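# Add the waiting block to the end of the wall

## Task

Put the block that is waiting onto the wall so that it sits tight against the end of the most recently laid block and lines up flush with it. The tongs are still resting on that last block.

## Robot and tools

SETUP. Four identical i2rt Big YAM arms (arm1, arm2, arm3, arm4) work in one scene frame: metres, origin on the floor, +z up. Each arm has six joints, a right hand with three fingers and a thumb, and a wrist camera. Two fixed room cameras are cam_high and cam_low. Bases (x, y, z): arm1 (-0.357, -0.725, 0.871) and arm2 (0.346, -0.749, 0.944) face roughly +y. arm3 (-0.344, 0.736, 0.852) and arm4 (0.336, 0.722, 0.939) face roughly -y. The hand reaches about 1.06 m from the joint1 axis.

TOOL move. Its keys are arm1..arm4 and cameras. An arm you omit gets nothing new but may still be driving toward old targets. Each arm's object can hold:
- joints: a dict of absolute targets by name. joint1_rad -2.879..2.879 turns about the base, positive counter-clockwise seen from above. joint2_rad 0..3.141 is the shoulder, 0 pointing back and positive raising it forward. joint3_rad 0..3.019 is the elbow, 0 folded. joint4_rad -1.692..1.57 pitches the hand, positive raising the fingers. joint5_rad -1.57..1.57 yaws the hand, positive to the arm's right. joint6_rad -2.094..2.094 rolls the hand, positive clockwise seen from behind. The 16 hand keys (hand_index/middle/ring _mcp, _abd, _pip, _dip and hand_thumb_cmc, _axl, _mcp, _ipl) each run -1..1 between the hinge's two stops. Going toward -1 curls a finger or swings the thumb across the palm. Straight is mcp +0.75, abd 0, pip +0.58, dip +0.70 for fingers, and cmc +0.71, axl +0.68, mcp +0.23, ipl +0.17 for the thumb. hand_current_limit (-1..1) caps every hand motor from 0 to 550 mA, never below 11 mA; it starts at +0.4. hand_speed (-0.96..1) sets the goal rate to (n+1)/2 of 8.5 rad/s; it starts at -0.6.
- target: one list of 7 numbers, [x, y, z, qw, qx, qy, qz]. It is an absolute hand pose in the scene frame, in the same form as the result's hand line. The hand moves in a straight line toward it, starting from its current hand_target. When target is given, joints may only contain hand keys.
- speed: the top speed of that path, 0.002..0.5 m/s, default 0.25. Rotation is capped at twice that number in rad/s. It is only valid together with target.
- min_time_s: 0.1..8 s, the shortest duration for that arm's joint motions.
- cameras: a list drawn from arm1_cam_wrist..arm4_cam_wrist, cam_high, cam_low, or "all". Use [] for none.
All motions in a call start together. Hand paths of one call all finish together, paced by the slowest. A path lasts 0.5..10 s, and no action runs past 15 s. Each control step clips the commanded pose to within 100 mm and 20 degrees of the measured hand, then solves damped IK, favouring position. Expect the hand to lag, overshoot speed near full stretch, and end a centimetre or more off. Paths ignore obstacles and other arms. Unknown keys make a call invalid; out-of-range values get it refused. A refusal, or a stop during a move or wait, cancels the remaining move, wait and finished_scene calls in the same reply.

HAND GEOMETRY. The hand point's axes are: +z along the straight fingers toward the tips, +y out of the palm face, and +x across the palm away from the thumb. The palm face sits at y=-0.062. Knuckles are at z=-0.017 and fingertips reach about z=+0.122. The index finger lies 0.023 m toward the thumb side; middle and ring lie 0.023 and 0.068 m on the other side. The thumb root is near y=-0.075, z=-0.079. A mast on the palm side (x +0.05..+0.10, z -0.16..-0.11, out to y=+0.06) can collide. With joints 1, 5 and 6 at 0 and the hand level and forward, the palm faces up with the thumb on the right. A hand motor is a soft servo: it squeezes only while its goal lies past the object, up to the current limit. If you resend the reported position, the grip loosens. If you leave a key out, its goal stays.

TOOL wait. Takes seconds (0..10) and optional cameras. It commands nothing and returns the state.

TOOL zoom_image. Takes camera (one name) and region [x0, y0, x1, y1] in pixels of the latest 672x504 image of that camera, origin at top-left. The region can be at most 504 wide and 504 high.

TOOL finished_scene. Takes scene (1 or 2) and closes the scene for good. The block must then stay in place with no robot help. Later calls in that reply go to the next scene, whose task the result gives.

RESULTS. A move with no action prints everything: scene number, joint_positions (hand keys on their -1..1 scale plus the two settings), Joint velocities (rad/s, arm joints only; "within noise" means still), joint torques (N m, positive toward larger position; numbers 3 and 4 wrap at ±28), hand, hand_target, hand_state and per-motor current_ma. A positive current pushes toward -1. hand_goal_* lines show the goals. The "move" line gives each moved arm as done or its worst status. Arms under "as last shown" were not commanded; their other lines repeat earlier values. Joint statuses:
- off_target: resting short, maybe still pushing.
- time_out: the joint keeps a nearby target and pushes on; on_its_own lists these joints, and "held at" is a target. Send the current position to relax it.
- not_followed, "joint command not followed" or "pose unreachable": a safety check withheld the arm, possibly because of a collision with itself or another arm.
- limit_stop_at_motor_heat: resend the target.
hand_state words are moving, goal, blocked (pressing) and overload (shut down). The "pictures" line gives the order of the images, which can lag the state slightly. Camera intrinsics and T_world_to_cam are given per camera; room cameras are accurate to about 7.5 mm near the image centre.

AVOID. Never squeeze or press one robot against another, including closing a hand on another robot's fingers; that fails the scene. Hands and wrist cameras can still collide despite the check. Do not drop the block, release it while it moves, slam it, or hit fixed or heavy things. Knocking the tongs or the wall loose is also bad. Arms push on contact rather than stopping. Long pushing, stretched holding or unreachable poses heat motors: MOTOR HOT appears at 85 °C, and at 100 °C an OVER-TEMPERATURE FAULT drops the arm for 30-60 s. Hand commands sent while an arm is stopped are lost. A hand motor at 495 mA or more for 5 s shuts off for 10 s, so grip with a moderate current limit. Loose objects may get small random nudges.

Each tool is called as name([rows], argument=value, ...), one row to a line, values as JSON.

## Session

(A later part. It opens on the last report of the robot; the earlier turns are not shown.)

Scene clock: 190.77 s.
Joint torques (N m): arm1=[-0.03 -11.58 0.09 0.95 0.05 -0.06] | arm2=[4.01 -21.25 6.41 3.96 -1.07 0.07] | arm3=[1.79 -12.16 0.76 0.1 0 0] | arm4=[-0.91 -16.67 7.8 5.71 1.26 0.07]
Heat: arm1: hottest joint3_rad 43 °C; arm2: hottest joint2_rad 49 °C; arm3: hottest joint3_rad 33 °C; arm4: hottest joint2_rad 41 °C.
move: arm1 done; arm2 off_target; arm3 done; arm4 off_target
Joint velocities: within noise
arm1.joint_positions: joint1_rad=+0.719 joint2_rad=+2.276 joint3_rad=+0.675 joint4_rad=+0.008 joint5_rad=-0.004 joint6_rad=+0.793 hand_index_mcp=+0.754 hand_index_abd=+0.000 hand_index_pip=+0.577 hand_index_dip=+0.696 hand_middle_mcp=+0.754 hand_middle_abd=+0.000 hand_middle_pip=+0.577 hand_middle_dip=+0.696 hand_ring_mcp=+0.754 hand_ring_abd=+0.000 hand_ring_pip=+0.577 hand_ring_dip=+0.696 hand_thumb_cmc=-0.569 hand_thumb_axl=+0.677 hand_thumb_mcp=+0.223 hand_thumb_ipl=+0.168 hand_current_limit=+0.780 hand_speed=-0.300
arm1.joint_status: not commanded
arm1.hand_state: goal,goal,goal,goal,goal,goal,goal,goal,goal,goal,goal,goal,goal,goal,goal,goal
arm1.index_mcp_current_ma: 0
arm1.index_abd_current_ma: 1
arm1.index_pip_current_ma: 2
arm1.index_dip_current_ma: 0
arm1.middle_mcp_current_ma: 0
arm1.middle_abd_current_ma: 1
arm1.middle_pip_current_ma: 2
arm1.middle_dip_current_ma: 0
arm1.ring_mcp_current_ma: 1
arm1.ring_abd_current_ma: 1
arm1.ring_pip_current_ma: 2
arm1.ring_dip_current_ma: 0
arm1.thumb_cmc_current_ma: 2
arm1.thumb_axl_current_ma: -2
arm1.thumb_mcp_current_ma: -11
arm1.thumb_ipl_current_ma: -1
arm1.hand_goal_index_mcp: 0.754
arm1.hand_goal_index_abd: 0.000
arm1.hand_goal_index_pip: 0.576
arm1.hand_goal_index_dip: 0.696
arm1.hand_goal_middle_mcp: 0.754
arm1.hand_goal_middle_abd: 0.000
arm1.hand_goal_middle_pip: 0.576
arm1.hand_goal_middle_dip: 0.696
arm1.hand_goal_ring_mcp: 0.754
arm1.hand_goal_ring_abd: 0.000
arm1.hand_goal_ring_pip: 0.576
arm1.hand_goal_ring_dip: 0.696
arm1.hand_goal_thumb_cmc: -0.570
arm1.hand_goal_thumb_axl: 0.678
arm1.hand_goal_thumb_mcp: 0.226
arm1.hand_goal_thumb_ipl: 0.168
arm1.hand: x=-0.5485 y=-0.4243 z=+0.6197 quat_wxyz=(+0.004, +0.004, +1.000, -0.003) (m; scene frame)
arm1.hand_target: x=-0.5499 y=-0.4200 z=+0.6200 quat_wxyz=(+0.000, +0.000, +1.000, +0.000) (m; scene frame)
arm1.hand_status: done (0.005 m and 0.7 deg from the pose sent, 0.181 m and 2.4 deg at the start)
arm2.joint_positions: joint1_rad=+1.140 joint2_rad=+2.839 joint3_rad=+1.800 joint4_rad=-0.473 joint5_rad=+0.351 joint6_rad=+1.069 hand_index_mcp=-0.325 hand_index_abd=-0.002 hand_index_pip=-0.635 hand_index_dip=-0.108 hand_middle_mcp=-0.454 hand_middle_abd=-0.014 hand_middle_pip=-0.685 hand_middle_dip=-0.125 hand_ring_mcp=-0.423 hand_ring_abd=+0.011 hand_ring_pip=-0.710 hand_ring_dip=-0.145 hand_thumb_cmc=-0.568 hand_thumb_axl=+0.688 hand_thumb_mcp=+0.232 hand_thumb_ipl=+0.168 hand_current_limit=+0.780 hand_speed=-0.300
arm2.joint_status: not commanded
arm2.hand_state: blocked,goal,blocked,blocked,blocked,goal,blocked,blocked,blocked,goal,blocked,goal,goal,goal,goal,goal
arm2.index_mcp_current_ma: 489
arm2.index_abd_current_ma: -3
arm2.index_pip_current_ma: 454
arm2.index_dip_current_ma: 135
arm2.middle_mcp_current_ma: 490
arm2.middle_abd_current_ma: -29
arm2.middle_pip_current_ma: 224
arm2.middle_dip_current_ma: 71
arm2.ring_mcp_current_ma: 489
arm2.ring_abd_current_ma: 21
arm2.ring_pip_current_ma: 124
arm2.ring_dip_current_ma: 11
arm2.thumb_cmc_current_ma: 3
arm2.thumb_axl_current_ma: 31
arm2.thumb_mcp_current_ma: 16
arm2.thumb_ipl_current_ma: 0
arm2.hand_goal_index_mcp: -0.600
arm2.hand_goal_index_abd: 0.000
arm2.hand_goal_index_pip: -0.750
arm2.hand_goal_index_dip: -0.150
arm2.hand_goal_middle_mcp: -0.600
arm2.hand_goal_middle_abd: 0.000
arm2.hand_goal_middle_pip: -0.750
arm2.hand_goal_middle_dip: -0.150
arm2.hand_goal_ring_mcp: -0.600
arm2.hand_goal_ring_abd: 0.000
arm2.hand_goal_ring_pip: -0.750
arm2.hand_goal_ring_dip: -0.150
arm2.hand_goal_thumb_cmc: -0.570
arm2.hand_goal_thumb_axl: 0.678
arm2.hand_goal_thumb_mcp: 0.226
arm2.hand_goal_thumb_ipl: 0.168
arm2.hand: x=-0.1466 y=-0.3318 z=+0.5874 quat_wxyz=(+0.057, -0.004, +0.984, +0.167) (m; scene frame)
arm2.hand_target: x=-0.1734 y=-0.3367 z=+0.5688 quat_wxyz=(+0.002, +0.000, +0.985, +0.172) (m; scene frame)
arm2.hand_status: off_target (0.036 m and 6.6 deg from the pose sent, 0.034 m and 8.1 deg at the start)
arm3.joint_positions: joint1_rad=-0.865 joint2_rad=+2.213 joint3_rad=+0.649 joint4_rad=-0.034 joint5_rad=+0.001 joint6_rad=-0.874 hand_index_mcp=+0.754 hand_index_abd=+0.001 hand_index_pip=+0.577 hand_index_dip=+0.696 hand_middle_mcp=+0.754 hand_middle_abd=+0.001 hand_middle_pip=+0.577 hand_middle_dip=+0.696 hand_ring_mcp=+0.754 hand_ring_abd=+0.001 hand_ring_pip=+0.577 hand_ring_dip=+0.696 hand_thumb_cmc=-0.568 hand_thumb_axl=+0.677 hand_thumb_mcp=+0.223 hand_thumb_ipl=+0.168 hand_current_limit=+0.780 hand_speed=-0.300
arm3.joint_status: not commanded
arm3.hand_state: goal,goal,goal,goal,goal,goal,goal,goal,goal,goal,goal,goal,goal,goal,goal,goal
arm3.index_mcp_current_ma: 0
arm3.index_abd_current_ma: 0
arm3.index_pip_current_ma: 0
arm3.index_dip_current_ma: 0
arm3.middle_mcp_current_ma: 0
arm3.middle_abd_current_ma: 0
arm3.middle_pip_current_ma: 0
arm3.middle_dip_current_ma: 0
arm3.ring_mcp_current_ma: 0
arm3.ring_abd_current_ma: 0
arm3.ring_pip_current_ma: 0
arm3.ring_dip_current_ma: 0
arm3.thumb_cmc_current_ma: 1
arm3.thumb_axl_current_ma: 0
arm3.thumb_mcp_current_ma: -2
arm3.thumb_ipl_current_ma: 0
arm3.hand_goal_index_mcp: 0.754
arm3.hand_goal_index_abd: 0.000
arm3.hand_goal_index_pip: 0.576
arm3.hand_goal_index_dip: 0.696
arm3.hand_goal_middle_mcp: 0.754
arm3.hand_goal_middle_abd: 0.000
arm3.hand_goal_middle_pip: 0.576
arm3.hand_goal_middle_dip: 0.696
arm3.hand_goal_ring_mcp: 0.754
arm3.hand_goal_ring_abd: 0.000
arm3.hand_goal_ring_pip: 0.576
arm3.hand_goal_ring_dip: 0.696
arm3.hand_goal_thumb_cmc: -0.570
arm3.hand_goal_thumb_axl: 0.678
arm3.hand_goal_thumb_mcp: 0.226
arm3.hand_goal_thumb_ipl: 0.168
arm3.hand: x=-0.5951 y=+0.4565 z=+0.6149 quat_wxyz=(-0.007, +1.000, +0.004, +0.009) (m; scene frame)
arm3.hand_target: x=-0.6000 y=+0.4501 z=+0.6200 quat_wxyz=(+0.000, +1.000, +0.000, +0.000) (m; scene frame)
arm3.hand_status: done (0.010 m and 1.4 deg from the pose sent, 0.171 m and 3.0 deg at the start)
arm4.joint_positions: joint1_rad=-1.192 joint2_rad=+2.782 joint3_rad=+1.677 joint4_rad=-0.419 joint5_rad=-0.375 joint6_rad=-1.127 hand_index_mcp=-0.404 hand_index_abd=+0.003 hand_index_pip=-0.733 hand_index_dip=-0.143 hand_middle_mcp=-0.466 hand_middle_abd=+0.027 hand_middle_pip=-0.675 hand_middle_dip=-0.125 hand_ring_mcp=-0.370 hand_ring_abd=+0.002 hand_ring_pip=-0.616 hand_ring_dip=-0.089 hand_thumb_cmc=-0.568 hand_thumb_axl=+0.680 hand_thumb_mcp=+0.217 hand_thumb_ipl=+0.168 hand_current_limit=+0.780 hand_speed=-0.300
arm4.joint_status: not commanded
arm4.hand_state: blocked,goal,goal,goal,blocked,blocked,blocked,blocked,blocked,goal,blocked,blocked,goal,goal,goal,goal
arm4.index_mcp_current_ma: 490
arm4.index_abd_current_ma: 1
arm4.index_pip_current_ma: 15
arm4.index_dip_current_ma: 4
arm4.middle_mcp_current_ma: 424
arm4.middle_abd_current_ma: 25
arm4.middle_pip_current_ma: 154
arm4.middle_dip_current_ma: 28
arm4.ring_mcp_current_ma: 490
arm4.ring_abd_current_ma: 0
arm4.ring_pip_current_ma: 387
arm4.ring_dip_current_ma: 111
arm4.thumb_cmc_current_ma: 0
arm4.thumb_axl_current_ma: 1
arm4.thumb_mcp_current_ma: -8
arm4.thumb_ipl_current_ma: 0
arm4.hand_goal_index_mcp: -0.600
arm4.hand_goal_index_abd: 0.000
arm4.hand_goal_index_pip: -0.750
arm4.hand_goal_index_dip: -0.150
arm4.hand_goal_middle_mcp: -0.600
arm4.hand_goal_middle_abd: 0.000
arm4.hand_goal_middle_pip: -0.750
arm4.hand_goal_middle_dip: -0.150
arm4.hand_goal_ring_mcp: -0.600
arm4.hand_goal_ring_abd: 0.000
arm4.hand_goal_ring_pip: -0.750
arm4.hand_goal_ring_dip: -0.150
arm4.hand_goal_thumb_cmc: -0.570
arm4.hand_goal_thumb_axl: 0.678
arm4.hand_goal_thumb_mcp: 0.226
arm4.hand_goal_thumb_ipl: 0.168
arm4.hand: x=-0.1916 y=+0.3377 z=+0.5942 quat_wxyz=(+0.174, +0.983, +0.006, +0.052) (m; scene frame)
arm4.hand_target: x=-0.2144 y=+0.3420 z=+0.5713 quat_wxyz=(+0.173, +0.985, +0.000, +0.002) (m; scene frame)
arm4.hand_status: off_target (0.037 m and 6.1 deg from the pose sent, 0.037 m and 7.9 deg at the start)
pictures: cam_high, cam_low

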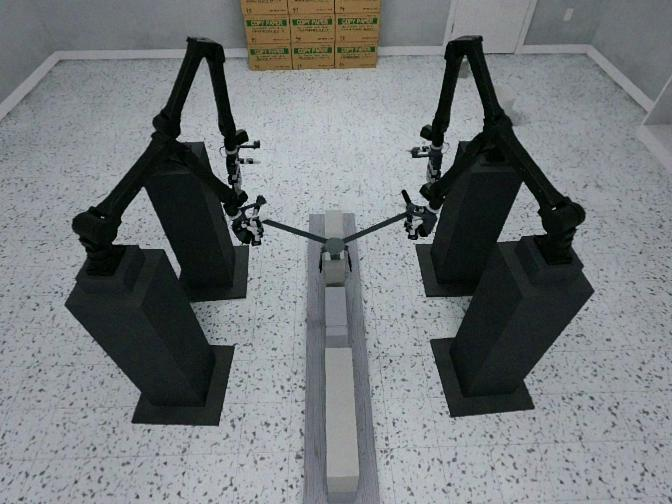

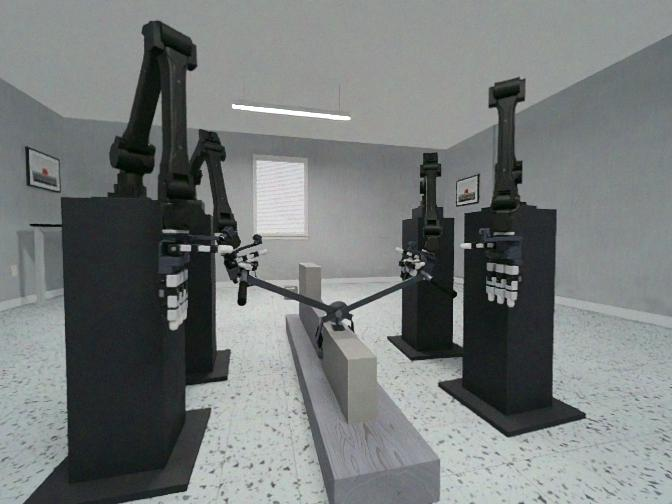

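move(arm2={"target": [-0.150, -0.330, 0.535, 0, 0, 0.9848, 0.1736], "speed": 0.06}, arm4={"target": [-0.195, 0.338, 0.540, 0.1736, 0.9848, 0, 0], "speed": 0.06}, cameras=["cam_low", "cam_high", "arm1_cam_wrist", "arm3_cam_wrist"])

zoom_image(camera="cam_low", region=[220, 220, 470, 360])

Scene clock: 198.47 s.
Joint torques (N m): arm1=[-0.5 -11.75 -0.12 0.92 0.04 -0.06] | arm2=[2.43 -16.97 7.01 4.51 -1.27 -0.13] | arm3=[1.67 -12.16 0.8 0.09 0.01 0] | arm4=[0.38 -13.45 8.08 5.87 1.53 0.14]
Heat: arm1: hottest joint3_rad 42 °C; arm2: hottest joint2_rad 48 °C; arm3: hottest joint3_rad 32 °C; arm4: hottest joint2_rad 40 °C.
move: arm2 off_target; arm4 off_target
Joint velocities: within noise
arm1, arm3: as last shown
arm1.joint_positions: joint1_rad=+0.719 joint2_rad=+2.276 joint3_rad=+0.675 joint4_rad=+0.008 joint5_rad=-0.004 joint6_rad=+0.792 hand_index_mcp=+0.754 hand_index_abd=+0.000 hand_index_pip=+0.577 hand_index_dip=+0.696 hand_middle_mcp=+0.754 hand_middle_abd=+0.000 hand_middle_pip=+0.577 hand_middle_dip=+0.696 hand_ring_mcp=+0.754 hand_ring_abd=+0.000 hand_ring_pip=+0.577 hand_ring_dip=+0.696 hand_thumb_cmc=-0.569 hand_thumb_axl=+0.677 hand_thumb_mcp=+0.223 hand_thumb_ipl=+0.168 hand_current_limit=+0.780 hand_speed=-0.300
arm1.hand_target: x=-0.5500 y=-0.4200 z=+0.6200 quat_wxyz=(+0.000, +0.000, +1.000, +0.000) (m; scene frame)
arm2.joint_positions: joint1_rad=+1.134 joint2_rad=+2.833 joint3_rad=+1.758 joint4_rad=-0.404 joint5_rad=+0.352 joint6_rad=+1.056 hand_index_mcp=-0.325 hand_index_abd=-0.005 hand_index_pip=-0.632 hand_index_dip=-0.108 hand_middle_mcp=-0.456 hand_middle_abd=-0.014 hand_middle_pip=-0.685 hand_middle_dip=-0.126 hand_ring_mcp=-0.423 hand_ring_abd=+0.011 hand_ring_pip=-0.710 hand_ring_dip=-0.145 hand_thumb_cmc=-0.568 hand_thumb_axl=+0.688 hand_thumb_mcp=+0.232 hand_thumb_ipl=+0.168 hand_current_limit=+0.780 hand_speed=-0.300
arm2.joint_status: not commanded
arm2.hand_state: blocked,goal,blocked,blocked,blocked,goal,blocked,blocked,blocked,goal,blocked,goal,goal,goal,goal,goal
arm2.index_mcp_current_ma: 489
arm2.index_abd_current_ma: -9
arm2.index_pip_current_ma: 465
arm2.index_dip_current_ma: 135
arm2.middle_mcp_current_ma: 490
arm2.middle_abd_current_ma: -29
arm2.middle_pip_current_ma: 224
arm2.middle_dip_current_ma: 68
arm2.ring_mcp_current_ma: 489
arm2.ring_abd_current_ma: 21
arm2.ring_pip_current_ma: 124
arm2.ring_dip_current_ma: 10
arm2.thumb_cmc_current_ma: 4
arm2.thumb_axl_current_ma: 31
arm2.thumb_mcp_current_ma: 16
arm2.thumb_ipl_current_ma: 0
arm2.hand_goal_index_mcp: -0.600
arm2.hand_goal_index_abd: 0.000
arm2.hand_goal_index_pip: -0.750
arm2.hand_goal_index_dip: -0.150
arm2.hand_goal_middle_mcp: -0.600
arm2.hand_goal_middle_abd: 0.000
arm2.hand_goal_middle_pip: -0.750
arm2.hand_goal_middle_dip: -0.150
arm2.hand_goal_ring_mcp: -0.600
arm2.hand_goal_ring_abd: 0.000
arm2.hand_goal_ring_pip: -0.750
arm2.hand_goal_ring_dip: -0.150
arm2.hand_goal_thumb_cmc: -0.570
arm2.hand_goal_thumb_axl: 0.678
arm2.hand_goal_thumb_mcp: 0.226
arm2.hand_goal_thumb_ipl: 0.168
arm2.hand: x=-0.1399 y=-0.3306 z=+0.5843 quat_wxyz=(+0.045, -0.004, +0.984, +0.175) (m; scene frame)
arm2.hand_target: x=-0.1460 y=-0.3335 z=+0.5413 quat_wxyz=(+0.002, +0.000, +0.985, +0.173) (m; scene frame)
arm2.hand_status: off_target (0.050 m and 5.2 deg from the pose sent, 0.052 m and 6.6 deg at the start)
arm3.hand: x=-0.5951 y=+0.4566 z=+0.6149 quat_wxyz=(-0.007, +1.000, +0.004, +0.009) (m; scene frame)
arm4.joint_positions: joint1_rad=-1.188 joint2_rad=+2.782 joint3_rad=+1.641 joint4_rad=-0.348 joint5_rad=-0.379 joint6_rad=-1.115 hand_index_mcp=-0.408 hand_index_abd=+0.003 hand_index_pip=-0.728 hand_index_dip=-0.148 hand_middle_mcp=-0.474 hand_middle_abd=+0.029 hand_middle_pip=-0.667 hand_middle_dip=-0.125 hand_ring_mcp=-0.374 hand_ring_abd=+0.004 hand_ring_pip=-0.608 hand_ring_dip=-0.084 hand_thumb_cmc=-0.568 hand_thumb_axl=+0.680 hand_thumb_mcp=+0.217 hand_thumb_ipl=+0.168 hand_current_limit=+0.780 hand_speed=-0.300
arm4.joint_status: not commanded
arm4.hand_state: blocked,goal,blocked,goal,blocked,blocked,blocked,blocked,blocked,goal,blocked,blocked,goal,goal,goal,goal
arm4.index_mcp_current_ma: 489
arm4.index_abd_current_ma: 1
arm4.index_pip_current_ma: 22
arm4.index_dip_current_ma: 1
arm4.middle_mcp_current_ma: 383
arm4.middle_abd_current_ma: 28
arm4.middle_pip_current_ma: 181
arm4.middle_dip_current_ma: 28
arm4.ring_mcp_current_ma: 490
arm4.ring_abd_current_ma: 1
arm4.ring_pip_current_ma: 419
arm4.ring_dip_current_ma: 128
arm4.thumb_cmc_current_ma: 0
arm4.thumb_axl_current_ma: 1
arm4.thumb_mcp_current_ma: -8
arm4.thumb_ipl_current_ma: 0
arm4.hand_goal_index_mcp: -0.600
arm4.hand_goal_index_abd: 0.000
arm4.hand_goal_index_pip: -0.750
arm4.hand_goal_index_dip: -0.150
arm4.hand_goal_middle_mcp: -0.600
arm4.hand_goal_middle_abd: 0.000
arm4.hand_goal_middle_pip: -0.750
arm4.hand_goal_middle_dip: -0.150
arm4.hand_goal_ring_mcp: -0.600
arm4.hand_goal_ring_abd: 0.000
arm4.hand_goal_ring_pip: -0.750
arm4.hand_goal_ring_dip: -0.150
arm4.hand_goal_thumb_cmc: -0.570
arm4.hand_goal_thumb_axl: 0.678
arm4.hand_goal_thumb_mcp: 0.226
arm4.hand_goal_thumb_ipl: 0.168
arm4.hand: x=-0.1860 y=+0.3376 z=+0.5908 quat_wxyz=(+0.183, +0.982, +0.005, +0.039) (m; scene frame)
arm4.hand_target: x=-0.1901 y=+0.3415 z=+0.5466 quat_wxyz=(+0.173, +0.985, +0.000, +0.002) (m; scene frame)
arm4.hand_status: off_target (0.052 m and 4.7 deg from the pose sent, 0.054 m and 6.0 deg at the start)
pictures: arm1_cam_wrist, arm3_cam_wrist, cam_high, cam_low
camera_calibration:
arm1_cam_wrist: T_world_to_cam=[[0.768664, 0.638399, -0.0400304, 0.754942], [0.469947, -0.521168, 0.712414, -0.443003], [0.433942, -0.566419, -0.700617, 0.557318], [0, 0, 0, 1]] pos_world=[-0.613952, -0.397158, 0.736289]
arm3_cam_wrist: T_world_to_cam=[[-0.760188, -0.649666, -0.00696022, -0.122975], [-0.433714, 0.499464, 0.749952, -0.995896], [-0.483742, 0.573123, -0.661456, -0.0172088], [0, 0, 0, 1]] pos_world=[-0.533743, 0.427384, 0.734635]

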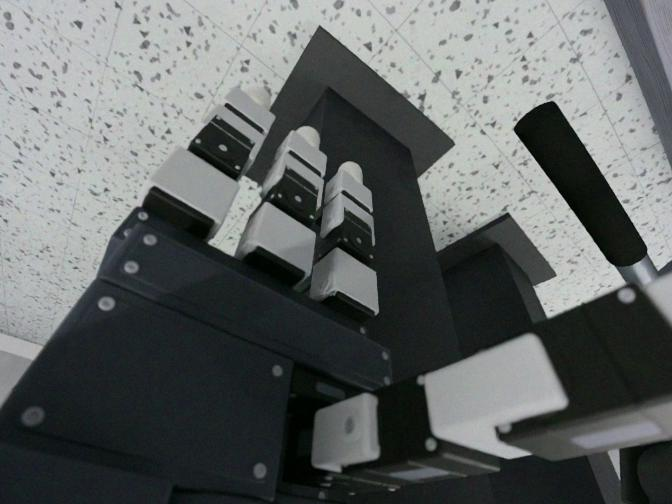

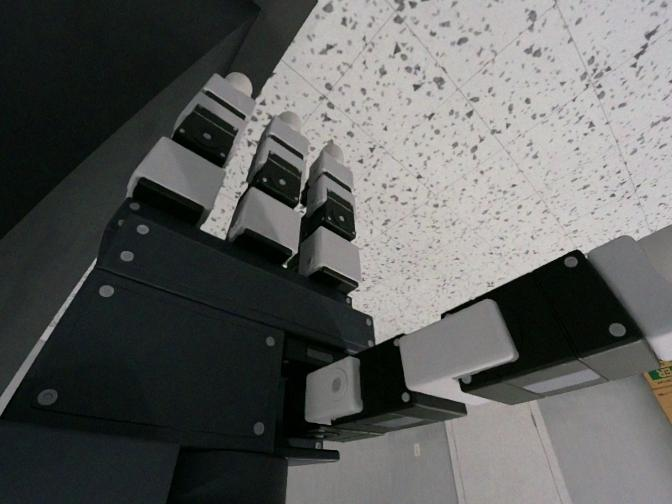

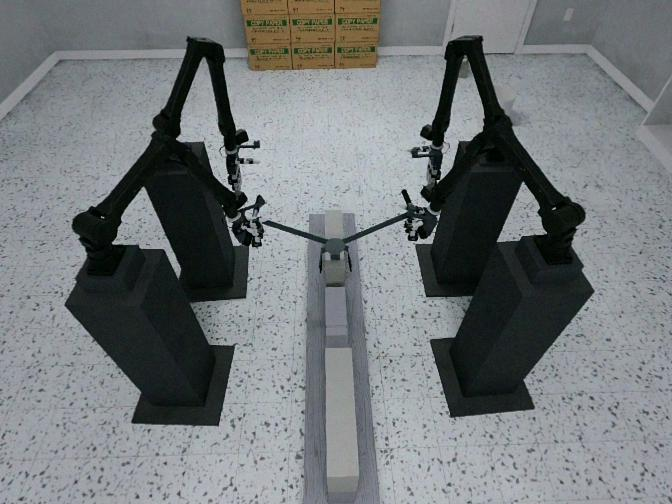

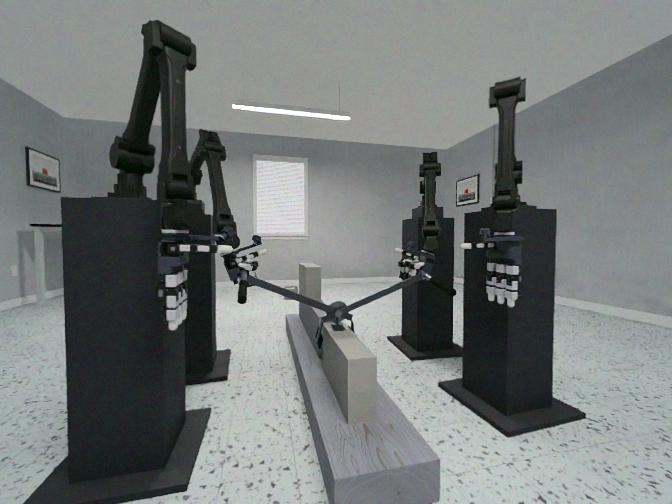

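Scaled by 2.016 from the camera's 672x504 image, which has a finer 960x720 frame.

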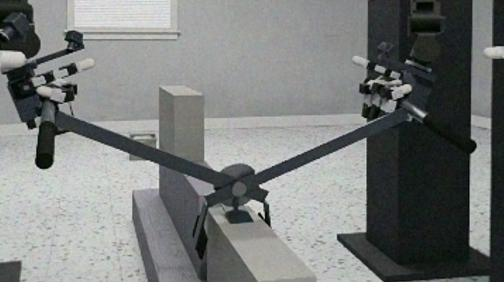

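move(arm2={"target": [-0.150, -0.330, 0.550, -0.1285, 0.0227, 0.9763, 0.1721], "speed": 0.1}, arm4={"target": [-0.195, 0.338, 0.555, 0.1721, 0.9763, 0.0227, -0.1285], "speed": 0.1}, cameras=["cam_low", "cam_high"])

zoom_image(camera="cam_low", region=[220, 220, 470, 360])

Scene clock: 216.37 s.
Joint torques (N m): arm1=[-0.5 -11.87 -0.08 0.95 0.03 -0.06] | arm2=[3.43 -21.07 4.97 3.36 -1.45 0.23] | arm3=[1.61 -12.16 0.83 0.08 0.01 -0.01] | arm4=[-0.15 -16.97 6.65 5.16 2.17 0.04]
Heat: arm1: hottest joint3_rad 41 °C; arm2: hottest joint2_rad 45 °C; arm3: hottest joint3_rad 31 °C; arm4: hottest joint2_rad 39 °C.
move: arm2 off_target; arm4 off_target
Joint velocities: within noise
arm1, arm3: as last shown
arm2.joint_positions: joint1_rad=+1.084 joint2_rad=+2.834 joint3_rad=+1.590 joint4_rad=-0.017 joint5_rad=+0.221 joint6_rad=+1.023 hand_index_mcp=-0.325 hand_index_abd=-0.007 hand_index_pip=-0.629 hand_index_dip=-0.109 hand_middle_mcp=-0.458 hand_middle_abd=-0.013 hand_middle_pip=-0.684 hand_middle_dip=-0.127 hand_ring_mcp=-0.423 hand_ring_abd=+0.011 hand_ring_pip=-0.710 hand_ring_dip=-0.145 hand_thumb_cmc=-0.568 hand_thumb_axl=+0.688 hand_thumb_mcp=+0.231 hand_thumb_ipl=+0.168 hand_current_limit=+0.780 hand_speed=-0.300
arm2.joint_status: not commanded
arm2.hand_state: blocked,goal,blocked,blocked,blocked,goal,blocked,blocked,blocked,goal,blocked,goal,goal,goal,goal,goal
arm2.index_mcp_current_ma: 490
arm2.index_abd_current_ma: -13
arm2.index_pip_current_ma: 482
arm2.index_dip_current_ma: 129
arm2.middle_mcp_current_ma: 490
arm2.middle_abd_current_ma: -26
arm2.middle_pip_current_ma: 228
arm2.middle_dip_current_ma: 65
arm2.ring_mcp_current_ma: 490
arm2.ring_abd_current_ma: 21
arm2.ring_pip_current_ma: 124
arm2.ring_dip_current_ma: 9
arm2.thumb_cmc_current_ma: 2
arm2.thumb_axl_current_ma: 31
arm2.thumb_mcp_current_ma: 14
arm2.thumb_ipl_current_ma: 0
arm2.hand_goal_index_mcp: -0.600
arm2.hand_goal_index_abd: 0.000
arm2.hand_goal_index_pip: -0.750
arm2.hand_goal_index_dip: -0.150
arm2.hand_goal_middle_mcp: -0.600
arm2.hand_goal_middle_abd: 0.000
arm2.hand_goal_middle_pip: -0.750
arm2.hand_goal_middle_dip: -0.150
arm2.hand_goal_ring_mcp: -0.600
arm2.hand_goal_ring_abd: 0.000
arm2.hand_goal_ring_pip: -0.750
arm2.hand_goal_ring_dip: -0.150
arm2.hand_goal_thumb_cmc: -0.570
arm2.hand_goal_thumb_axl: 0.678
arm2.hand_goal_thumb_mcp: 0.226
arm2.hand_goal_thumb_ipl: 0.168
arm2.hand: x=-0.1218 y=-0.3280 z=+0.5559 quat_wxyz=(-0.075, +0.013, +0.982, +0.172) (m; scene frame)
arm2.hand_target: x=-0.1491 y=-0.3309 z=+0.5521 quat_wxyz=(-0.127, +0.022, +0.977, +0.171) (m; scene frame)
arm2.hand_status: off_target (0.029 m and 6.3 deg from the pose sent, 0.036 m and 20.2 deg at the start)
arm4.joint_positions: joint1_rad=-1.147 joint2_rad=+2.804 joint3_rad=+1.500 joint4_rad=+0.028 joint5_rad=-0.269 joint6_rad=-1.092 hand_index_mcp=-0.415 hand_index_abd=+0.003 hand_index_pip=-0.721 hand_index_dip=-0.151 hand_middle_mcp=-0.480 hand_middle_abd=+0.030 hand_middle_pip=-0.663 hand_middle_dip=-0.125 hand_ring_mcp=-0.383 hand_ring_abd=+0.005 hand_ring_pip=-0.604 hand_ring_dip=-0.081 hand_thumb_cmc=-0.568 hand_thumb_axl=+0.682 hand_thumb_mcp=+0.216 hand_thumb_ipl=+0.168 hand_current_limit=+0.780 hand_speed=-0.300
arm4.joint_status: not commanded
arm4.hand_state: blocked,goal,blocked,goal,blocked,blocked,blocked,blocked,blocked,goal,blocked,blocked,goal,goal,goal,goal
arm4.index_mcp_current_ma: 490
arm4.index_abd_current_ma: 1
arm4.index_pip_current_ma: 34
arm4.index_dip_current_ma: 0
arm4.middle_mcp_current_ma: 355
arm4.middle_abd_current_ma: 30
arm4.middle_pip_current_ma: 195
arm4.middle_dip_current_ma: 28
arm4.ring_mcp_current_ma: 490
arm4.ring_abd_current_ma: 2
arm4.ring_pip_current_ma: 440
arm4.ring_dip_current_ma: 137
arm4.thumb_cmc_current_ma: 0
arm4.thumb_axl_current_ma: 2
arm4.thumb_mcp_current_ma: -10
arm4.thumb_ipl_current_ma: 0
arm4.hand_goal_index_mcp: -0.600
arm4.hand_goal_index_abd: 0.000
arm4.hand_goal_index_pip: -0.750
arm4.hand_goal_index_dip: -0.150
arm4.hand_goal_middle_mcp: -0.600
arm4.hand_goal_middle_abd: 0.000
arm4.hand_goal_middle_pip: -0.750
arm4.hand_goal_middle_dip: -0.150
arm4.hand_goal_ring_mcp: -0.600
arm4.hand_goal_ring_abd: 0.000
arm4.hand_goal_ring_pip: -0.750
arm4.hand_goal_ring_dip: -0.150
arm4.hand_goal_thumb_cmc: -0.570
arm4.hand_goal_thumb_axl: 0.678
arm4.hand_goal_thumb_mcp: 0.226
arm4.hand_goal_thumb_ipl: 0.168
arm4.hand: x=-0.1692 y=+0.3368 z=+0.5690 quat_wxyz=(+0.181, +0.980, +0.026, -0.074) (m; scene frame)
arm4.hand_target: x=-0.1934 y=+0.3392 z=+0.5582 quat_wxyz=(+0.172, +0.977, +0.022, -0.126) (m; scene frame)
arm4.hand_status: off_target (0.029 m and 6.4 deg from the pose sent, 0.037 m and 19.4 deg at the start)
pictures: cam_high, cam_low

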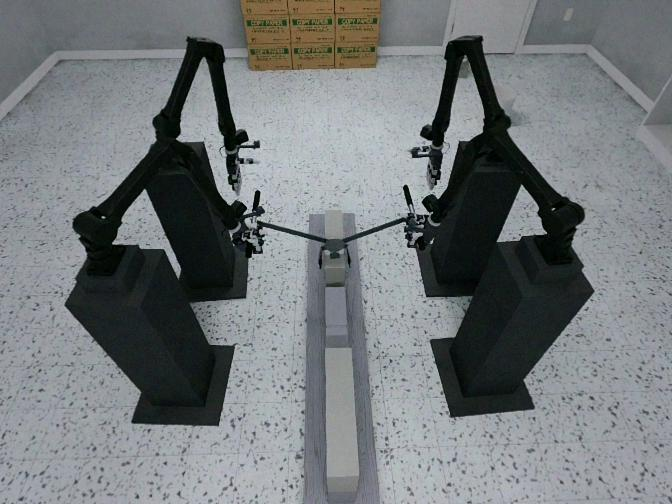

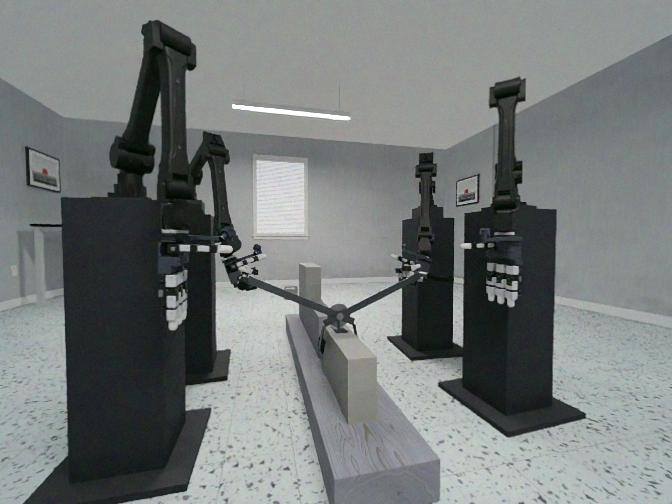

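Scaled by 2.016 from the camera's 672x504 image, which has a finer 960x720 frame.

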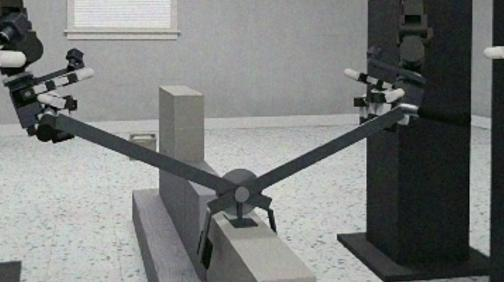

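zoom_image(camera="cam_high", region=[220, 170, 450, 300])

zoom_image(camera="cam_low", region=[290, 280, 390, 380])

Scaled by 2.191 from the camera's 672x504 image, which has a finer 960x720 frame.

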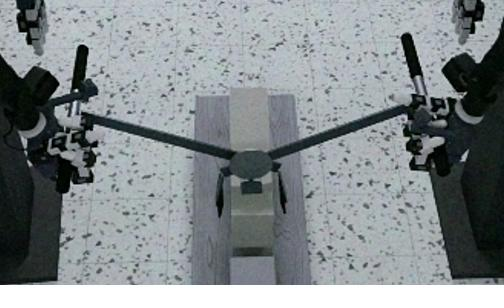

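Scaled by 5.040 from the camera's 672x504 image, which has a finer 960x720 frame.

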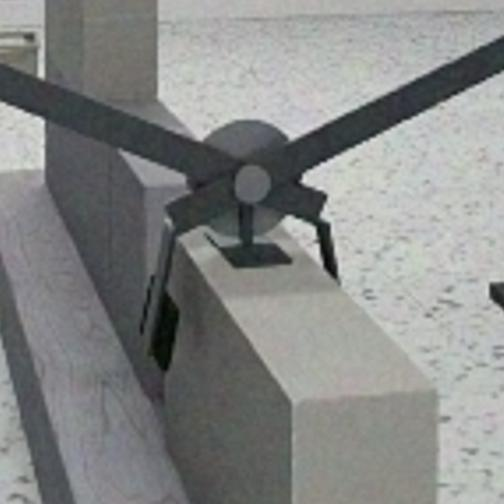

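move(arm1={"target": [-0.388, -0.420, 0.550, 0, 0, 1, 0], "speed": 0.15}, arm3={"target": [-0.428, 0.445, 0.548, 0, 1, 0, 0], "speed": 0.15}, cameras=["cam_low", "arm1_cam_wrist", "arm3_cam_wrist"])

Scene clock: 238.97 s.
Joint torques (N m): arm1=[0.5 -9.82 -4.68 1.29 -0.06 -0.08] | arm2=[3.9 -21.3 4.83 3.26 -1.43 0.22] | arm3=[0.5 -10.11 -3.07 0.24 0.15 0] | arm4=[-0.32 -16.38 6.68 5.15 2.18 0.05]
Heat: arm1: hottest joint3_rad 39 °C; arm2: hottest joint2_rad 45 °C; arm3: hottest joint3_rad 30 °C; arm4: hottest joint2_rad 39 °C.
move: arm1 off_target; arm3 done
Joint velocities: within noise
arm1.joint_positions: joint1_rad=+0.171 joint2_rad=+2.571 joint3_rad=+0.615 joint4_rad=+0.386 joint5_rad=+0.003 joint6_rad=+0.255 hand_index_mcp=+0.754 hand_index_abd=+0.000 hand_index_pip=+0.577 hand_index_dip=+0.696 hand_middle_mcp=+0.754 hand_middle_abd=+0.000 hand_middle_pip=+0.577 hand_middle_dip=+0.696 hand_ring_mcp=+0.754 hand_ring_abd=+0.000 hand_ring_pip=+0.577 hand_ring_dip=+0.696 hand_thumb_cmc=-0.569 hand_thumb_axl=+0.677 hand_thumb_mcp=+0.223 hand_thumb_ipl=+0.168 hand_current_limit=+0.780 hand_speed=-0.300
arm1.joint_status: not commanded
arm1.hand_state: goal,goal,goal,goal,goal,goal,goal,goal,goal,goal,goal,goal,goal,goal,goal,goal
arm1.index_mcp_current_ma: 0
arm1.index_abd_current_ma: 1
arm1.index_pip_current_ma: 2
arm1.index_dip_current_ma: 0
arm1.middle_mcp_current_ma: 0
arm1.middle_abd_current_ma: 1
arm1.middle_pip_current_ma: 2
arm1.middle_dip_current_ma: 0
arm1.ring_mcp_current_ma: 1
arm1.ring_abd_current_ma: 1
arm1.ring_pip_current_ma: 2
arm1.ring_dip_current_ma: 0
arm1.thumb_cmc_current_ma: 2
arm1.thumb_axl_current_ma: -2
arm1.thumb_mcp_current_ma: -11
arm1.thumb_ipl_current_ma: -1
arm1.hand_goal_index_mcp: 0.754
arm1.hand_goal_index_abd: 0.000
arm1.hand_goal_index_pip: 0.576
arm1.hand_goal_index_dip: 0.696
arm1.hand_goal_middle_mcp: 0.754
arm1.hand_goal_middle_abd: 0.000
arm1.hand_goal_middle_pip: 0.576
arm1.hand_goal_middle_dip: 0.696
arm1.hand_goal_ring_mcp: 0.754
arm1.hand_goal_ring_abd: 0.000
arm1.hand_goal_ring_pip: 0.576
arm1.hand_goal_ring_dip: 0.696
arm1.hand_goal_thumb_cmc: -0.570
arm1.hand_goal_thumb_axl: 0.678
arm1.hand_goal_thumb_mcp: 0.226
arm1.hand_goal_thumb_ipl: 0.168
arm1.hand: x=-0.3887 y=-0.4094 z=+0.5512 quat_wxyz=(-0.001, +0.008, +1.000, +0.007) (m; scene frame)
arm1.hand_target: x=-0.3879 y=-0.4197 z=+0.5502 quat_wxyz=(+0.000, +0.000, +1.000, +0.000) (m; scene frame)
arm1.hand_status: off_target (0.011 m and 1.3 deg from the pose sent, 0.175 m and 0.7 deg at the start)
arm2, arm4: as last shown
arm3.joint_positions: joint1_rad=-0.281 joint2_rad=+2.535 joint3_rad=+0.553 joint4_rad=+0.408 joint5_rad=-0.003 joint6_rad=-0.302 hand_index_mcp=+0.754 hand_index_abd=+0.001 hand_index_pip=+0.577 hand_index_dip=+0.696 hand_middle_mcp=+0.754 hand_middle_abd=+0.001 hand_middle_pip=+0.577 hand_middle_dip=+0.696 hand_ring_mcp=+0.754 hand_ring_abd=+0.001 hand_ring_pip=+0.577 hand_ring_dip=+0.696 hand_thumb_cmc=-0.569 hand_thumb_axl=+0.677 hand_thumb_mcp=+0.223 hand_thumb_ipl=+0.168 hand_current_limit=+0.780 hand_speed=-0.300
arm3.joint_status: not commanded
arm3.hand_state: goal,goal,goal,goal,goal,goal,goal,goal,goal,goal,goal,goal,goal,goal,goal,goal
arm3.index_mcp_current_ma: 0
arm3.index_abd_current_ma: 0
arm3.index_pip_current_ma: 0
arm3.index_dip_current_ma: 0
arm3.middle_mcp_current_ma: 0
arm3.middle_abd_current_ma: 0
arm3.middle_pip_current_ma: 0
arm3.middle_dip_current_ma: 0
arm3.ring_mcp_current_ma: 0
arm3.ring_abd_current_ma: 0
arm3.ring_pip_current_ma: 0
arm3.ring_dip_current_ma: 0
arm3.thumb_cmc_current_ma: 0
arm3.thumb_axl_current_ma: 0
arm3.thumb_mcp_current_ma: -2
arm3.thumb_ipl_current_ma: 0
arm3.hand_goal_index_mcp: 0.754
arm3.hand_goal_index_abd: 0.000
arm3.hand_goal_index_pip: 0.576
arm3.hand_goal_index_dip: 0.696
arm3.hand_goal_middle_mcp: 0.754
arm3.hand_goal_middle_abd: 0.000
arm3.hand_goal_middle_pip: 0.576
arm3.hand_goal_middle_dip: 0.696
arm3.hand_goal_ring_mcp: 0.754
arm3.hand_goal_ring_abd: 0.000
arm3.hand_goal_ring_pip: 0.576
arm3.hand_goal_ring_dip: 0.696
arm3.hand_goal_thumb_cmc: -0.570
arm3.hand_goal_thumb_axl: 0.678
arm3.hand_goal_thumb_mcp: 0.226
arm3.hand_goal_thumb_ipl: 0.168
arm3.hand: x=-0.4265 y=+0.4394 z=+0.5456 quat_wxyz=(+0.001, +1.000, +0.010, +0.001) (m; scene frame)
arm3.hand_target: x=-0.4280 y=+0.4449 z=+0.5479 quat_wxyz=(+0.000, +1.000, +0.000, +0.000) (m; scene frame)
arm3.hand_status: done (0.006 m and 1.1 deg from the pose sent, 0.180 m and 1.4 deg at the start)
arm4.ring_mcp_current_ma: 489
pictures: arm1_cam_wrist, arm3_cam_wrist, cam_low
camera_calibration:
arm1_cam_wrist: T_world_to_cam=[[0.774538, 0.631578, -0.0346394, 0.616377], [0.471837, -0.540431, 0.696638, -0.460102], [0.421261, -0.555916, -0.716586, 0.456548], [0, 0, 0, 1]] pos_world=[-0.45264, -0.384141, 0.669032]
arm3_cam_wrist: T_world_to_cam=[[-0.751958, -0.659023, 0.0157442, -0.0111943], [-0.427982, 0.506223, 0.748712, -0.862172], [-0.501388, 0.556262, -0.662709, 0.0289048], [0, 0, 0, 1]] pos_world=[-0.36292, 0.412996, 0.66485]

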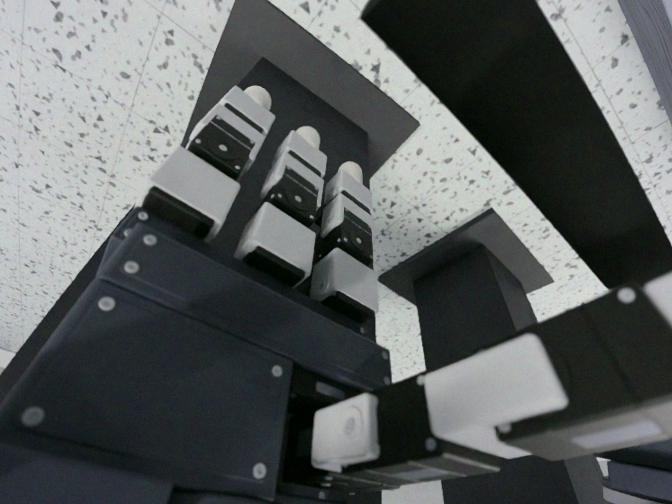

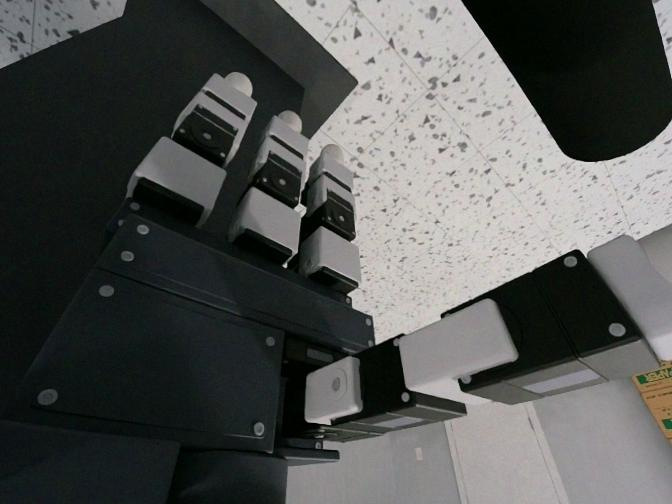

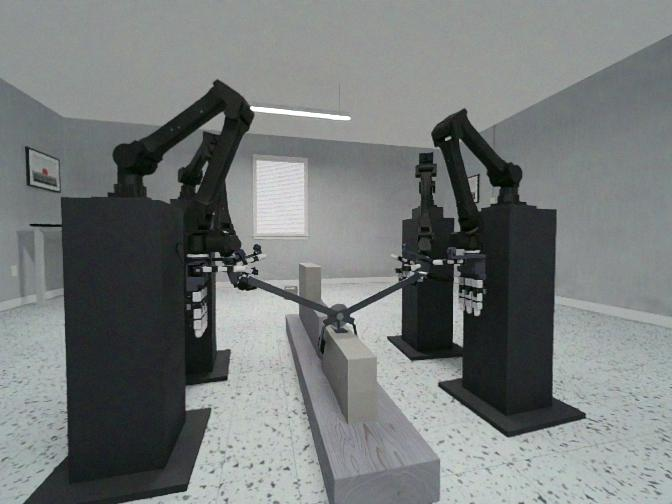

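move(arm1={"target": [-0.387, -0.318, 0.545, 0, 0, 1, 0], "speed": 0.08}, arm3={"target": [-0.428, 0.341, 0.546, 0, 1, 0, 0], "speed": 0.08}, cameras=["cam_low", "arm1_cam_wrist", "arm3_cam_wrist"])

Scene clock: 246.53 s.
Joint torques (N m): arm1=[-0.67 -13.92 -0.7 0.27 -0.01 -0.05] | arm2=[4.07 -20.84 5.07 3.21 -1.43 0.25] | arm3=[1.67 -14.04 -0.06 -0.54 0.13 0.01] | arm4=[-0.5 -16.67 6.68 5.12 2.18 0.04]
Heat: arm1: hottest joint3_rad 39 °C; arm2: hottest joint2_rad 45 °C; arm3: hottest joint1_rad 29 °C; arm4: hottest joint2_rad 39 °C.
move: arm1 done; arm3 done
Joint velocities: within noise
arm1.joint_positions: joint1_rad=+0.106 joint2_rad=+2.528 joint3_rad=+0.827 joint4_rad=+0.108 joint5_rad=+0.003 joint6_rad=+0.175 hand_index_mcp=+0.754 hand_index_abd=+0.000 hand_index_pip=+0.577 hand_index_dip=+0.696 hand_middle_mcp=+0.754 hand_middle_abd=+0.000 hand_middle_pip=+0.577 hand_middle_dip=+0.696 hand_ring_mcp=+0.753 hand_ring_abd=+0.000 hand_ring_pip=+0.577 hand_ring_dip=+0.696 hand_thumb_cmc=-0.569 hand_thumb_axl=+0.677 hand_thumb_mcp=+0.223 hand_thumb_ipl=+0.168 hand_current_limit=+0.780 hand_speed=-0.300
arm1.joint_status: not commanded
arm1.hand_state: goal,goal,goal,goal,goal,goal,goal,goal,goal,goal,goal,goal,goal,goal,goal,goal
arm1.index_mcp_current_ma: 0
arm1.index_abd_current_ma: 1
arm1.index_pip_current_ma: 2
arm1.index_dip_current_ma: 0
arm1.middle_mcp_current_ma: -1
arm1.middle_abd_current_ma: 1
arm1.middle_pip_current_ma: 2
arm1.middle_dip_current_ma: 0
arm1.ring_mcp_current_ma: -1
arm1.ring_abd_current_ma: 1
arm1.ring_pip_current_ma: 2
arm1.ring_dip_current_ma: 0
arm1.thumb_cmc_current_ma: 2
arm1.thumb_axl_current_ma: -2
arm1.thumb_mcp_current_ma: -11
arm1.thumb_ipl_current_ma: -1
arm1.hand_goal_index_mcp: 0.754
arm1.hand_goal_index_abd: 0.000
arm1.hand_goal_index_pip: 0.576
arm1.hand_goal_index_dip: 0.696
arm1.hand_goal_middle_mcp: 0.754
arm1.hand_goal_middle_abd: 0.000
arm1.hand_goal_middle_pip: 0.576
arm1.hand_goal_middle_dip: 0.696
arm1.hand_goal_ring_mcp: 0.754
arm1.hand_goal_ring_abd: 0.000
arm1.hand_goal_ring_pip: 0.576
arm1.hand_goal_ring_dip: 0.696
arm1.hand_goal_thumb_cmc: -0.570
arm1.hand_goal_thumb_axl: 0.678
arm1.hand_goal_thumb_mcp: 0.226
arm1.hand_goal_thumb_ipl: 0.168
arm1.hand: x=-0.3891 y=-0.3251 z=+0.5412 quat_wxyz=(+0.001, +0.001, +1.000, -0.004) (m; scene frame)
arm1.hand_target: x=-0.3869 y=-0.3180 z=+0.5450 quat_wxyz=(+0.000, +0.000, +1.000, +0.000) (m; scene frame)
arm1.hand_status: done (0.008 m and 0.5 deg from the pose sent, 0.092 m and 1.3 deg at the start)
arm2, arm4: as last shown
arm2.ring_mcp_current_ma: 489
arm3.joint_positions: joint1_rad=-0.199 joint2_rad=+2.467 joint3_rad=+0.770 joint4_rad=+0.112 joint5_rad=-0.003 joint6_rad=-0.208 hand_index_mcp=+0.754 hand_index_abd=+0.001 hand_index_pip=+0.577 hand_index_dip=+0.696 hand_middle_mcp=+0.754 hand_middle_abd=+0.001 hand_middle_pip=+0.577 hand_middle_dip=+0.696 hand_ring_mcp=+0.754 hand_ring_abd=+0.001 hand_ring_pip=+0.577 hand_ring_dip=+0.696 hand_thumb_cmc=-0.569 hand_thumb_axl=+0.677 hand_thumb_mcp=+0.223 hand_thumb_ipl=+0.168 hand_current_limit=+0.780 hand_speed=-0.300
arm3.joint_status: not commanded
arm3.hand_state: goal,goal,goal,goal,goal,goal,goal,goal,goal,goal,goal,goal,goal,goal,goal,goal
arm3.index_mcp_current_ma: 0
arm3.index_abd_current_ma: 0
arm3.index_pip_current_ma: 0
arm3.index_dip_current_ma: 0
arm3.middle_mcp_current_ma: 0
arm3.middle_abd_current_ma: 0
arm3.middle_pip_current_ma: 0
arm3.middle_dip_current_ma: 0
arm3.ring_mcp_current_ma: 0
arm3.ring_abd_current_ma: 0
arm3.ring_pip_current_ma: 0
arm3.ring_dip_current_ma: 0
arm3.thumb_cmc_current_ma: 0
arm3.thumb_axl_current_ma: 0
arm3.thumb_mcp_current_ma: -2
arm3.thumb_ipl_current_ma: 0
arm3.hand_goal_index_mcp: 0.754
arm3.hand_goal_index_abd: 0.000
arm3.hand_goal_index_pip: 0.576
arm3.hand_goal_index_dip: 0.696
arm3.hand_goal_middle_mcp: 0.754
arm3.hand_goal_middle_abd: 0.000
arm3.hand_goal_middle_pip: 0.576
arm3.hand_goal_middle_dip: 0.696
arm3.hand_goal_ring_mcp: 0.754
arm3.hand_goal_ring_abd: 0.000
arm3.hand_goal_ring_pip: 0.576
arm3.hand_goal_ring_dip: 0.696
arm3.hand_goal_thumb_cmc: -0.570
arm3.hand_goal_thumb_axl: 0.678
arm3.hand_goal_thumb_mcp: 0.226
arm3.hand_goal_thumb_ipl: 0.168
arm3.hand: x=-0.4282 y=+0.3471 z=+0.5398 quat_wxyz=(-0.005, +1.000, +0.004, +0.002) (m; scene frame)
arm3.hand_target: x=-0.4279 y=+0.3410 z=+0.5459 quat_wxyz=(+0.000, +1.000, +0.000, +0.000) (m; scene frame)
arm3.hand_status: done (0.009 m and 0.7 deg from the pose sent, 0.098 m and 1.1 deg at the start)
arm4.ring_mcp_current_ma: 490
pictures: arm1_cam_wrist, arm3_cam_wrist, cam_low
camera_calibration:
arm1_cam_wrist: T_world_to_cam=[[0.765432, 0.6419, -0.0455914, 0.568796], [0.476751, -0.518061, 0.710156, -0.405429], [0.43223, -0.565312, -0.702567, 0.489971], [0, 0, 0, 1]] pos_world=[-0.453866, -0.29816, 0.658088]
arm3_cam_wrist: T_world_to_cam=[[-0.7597, -0.650236, 0.00702526, -0.074861], [-0.423476, 0.502907, 0.753493, -0.811277], [-0.493481, 0.569454, -0.657418, 0.0715276], [0, 0, 0, 1]] pos_world=[-0.365131, 0.318588, 0.658841]

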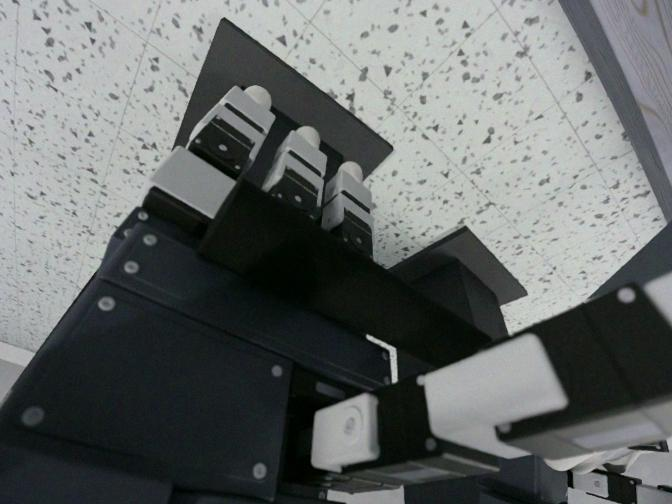

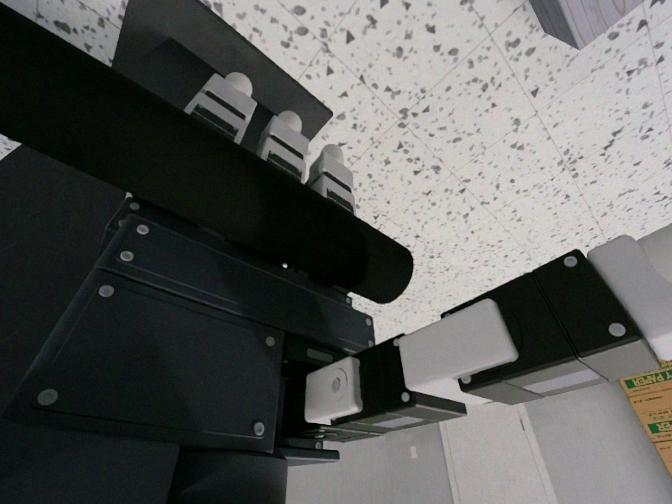

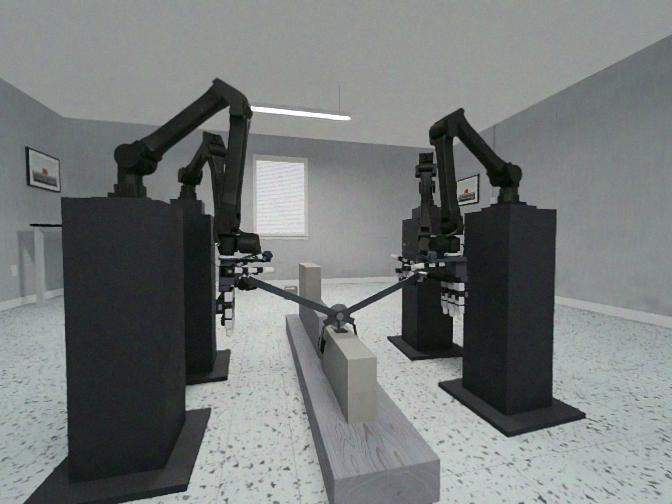

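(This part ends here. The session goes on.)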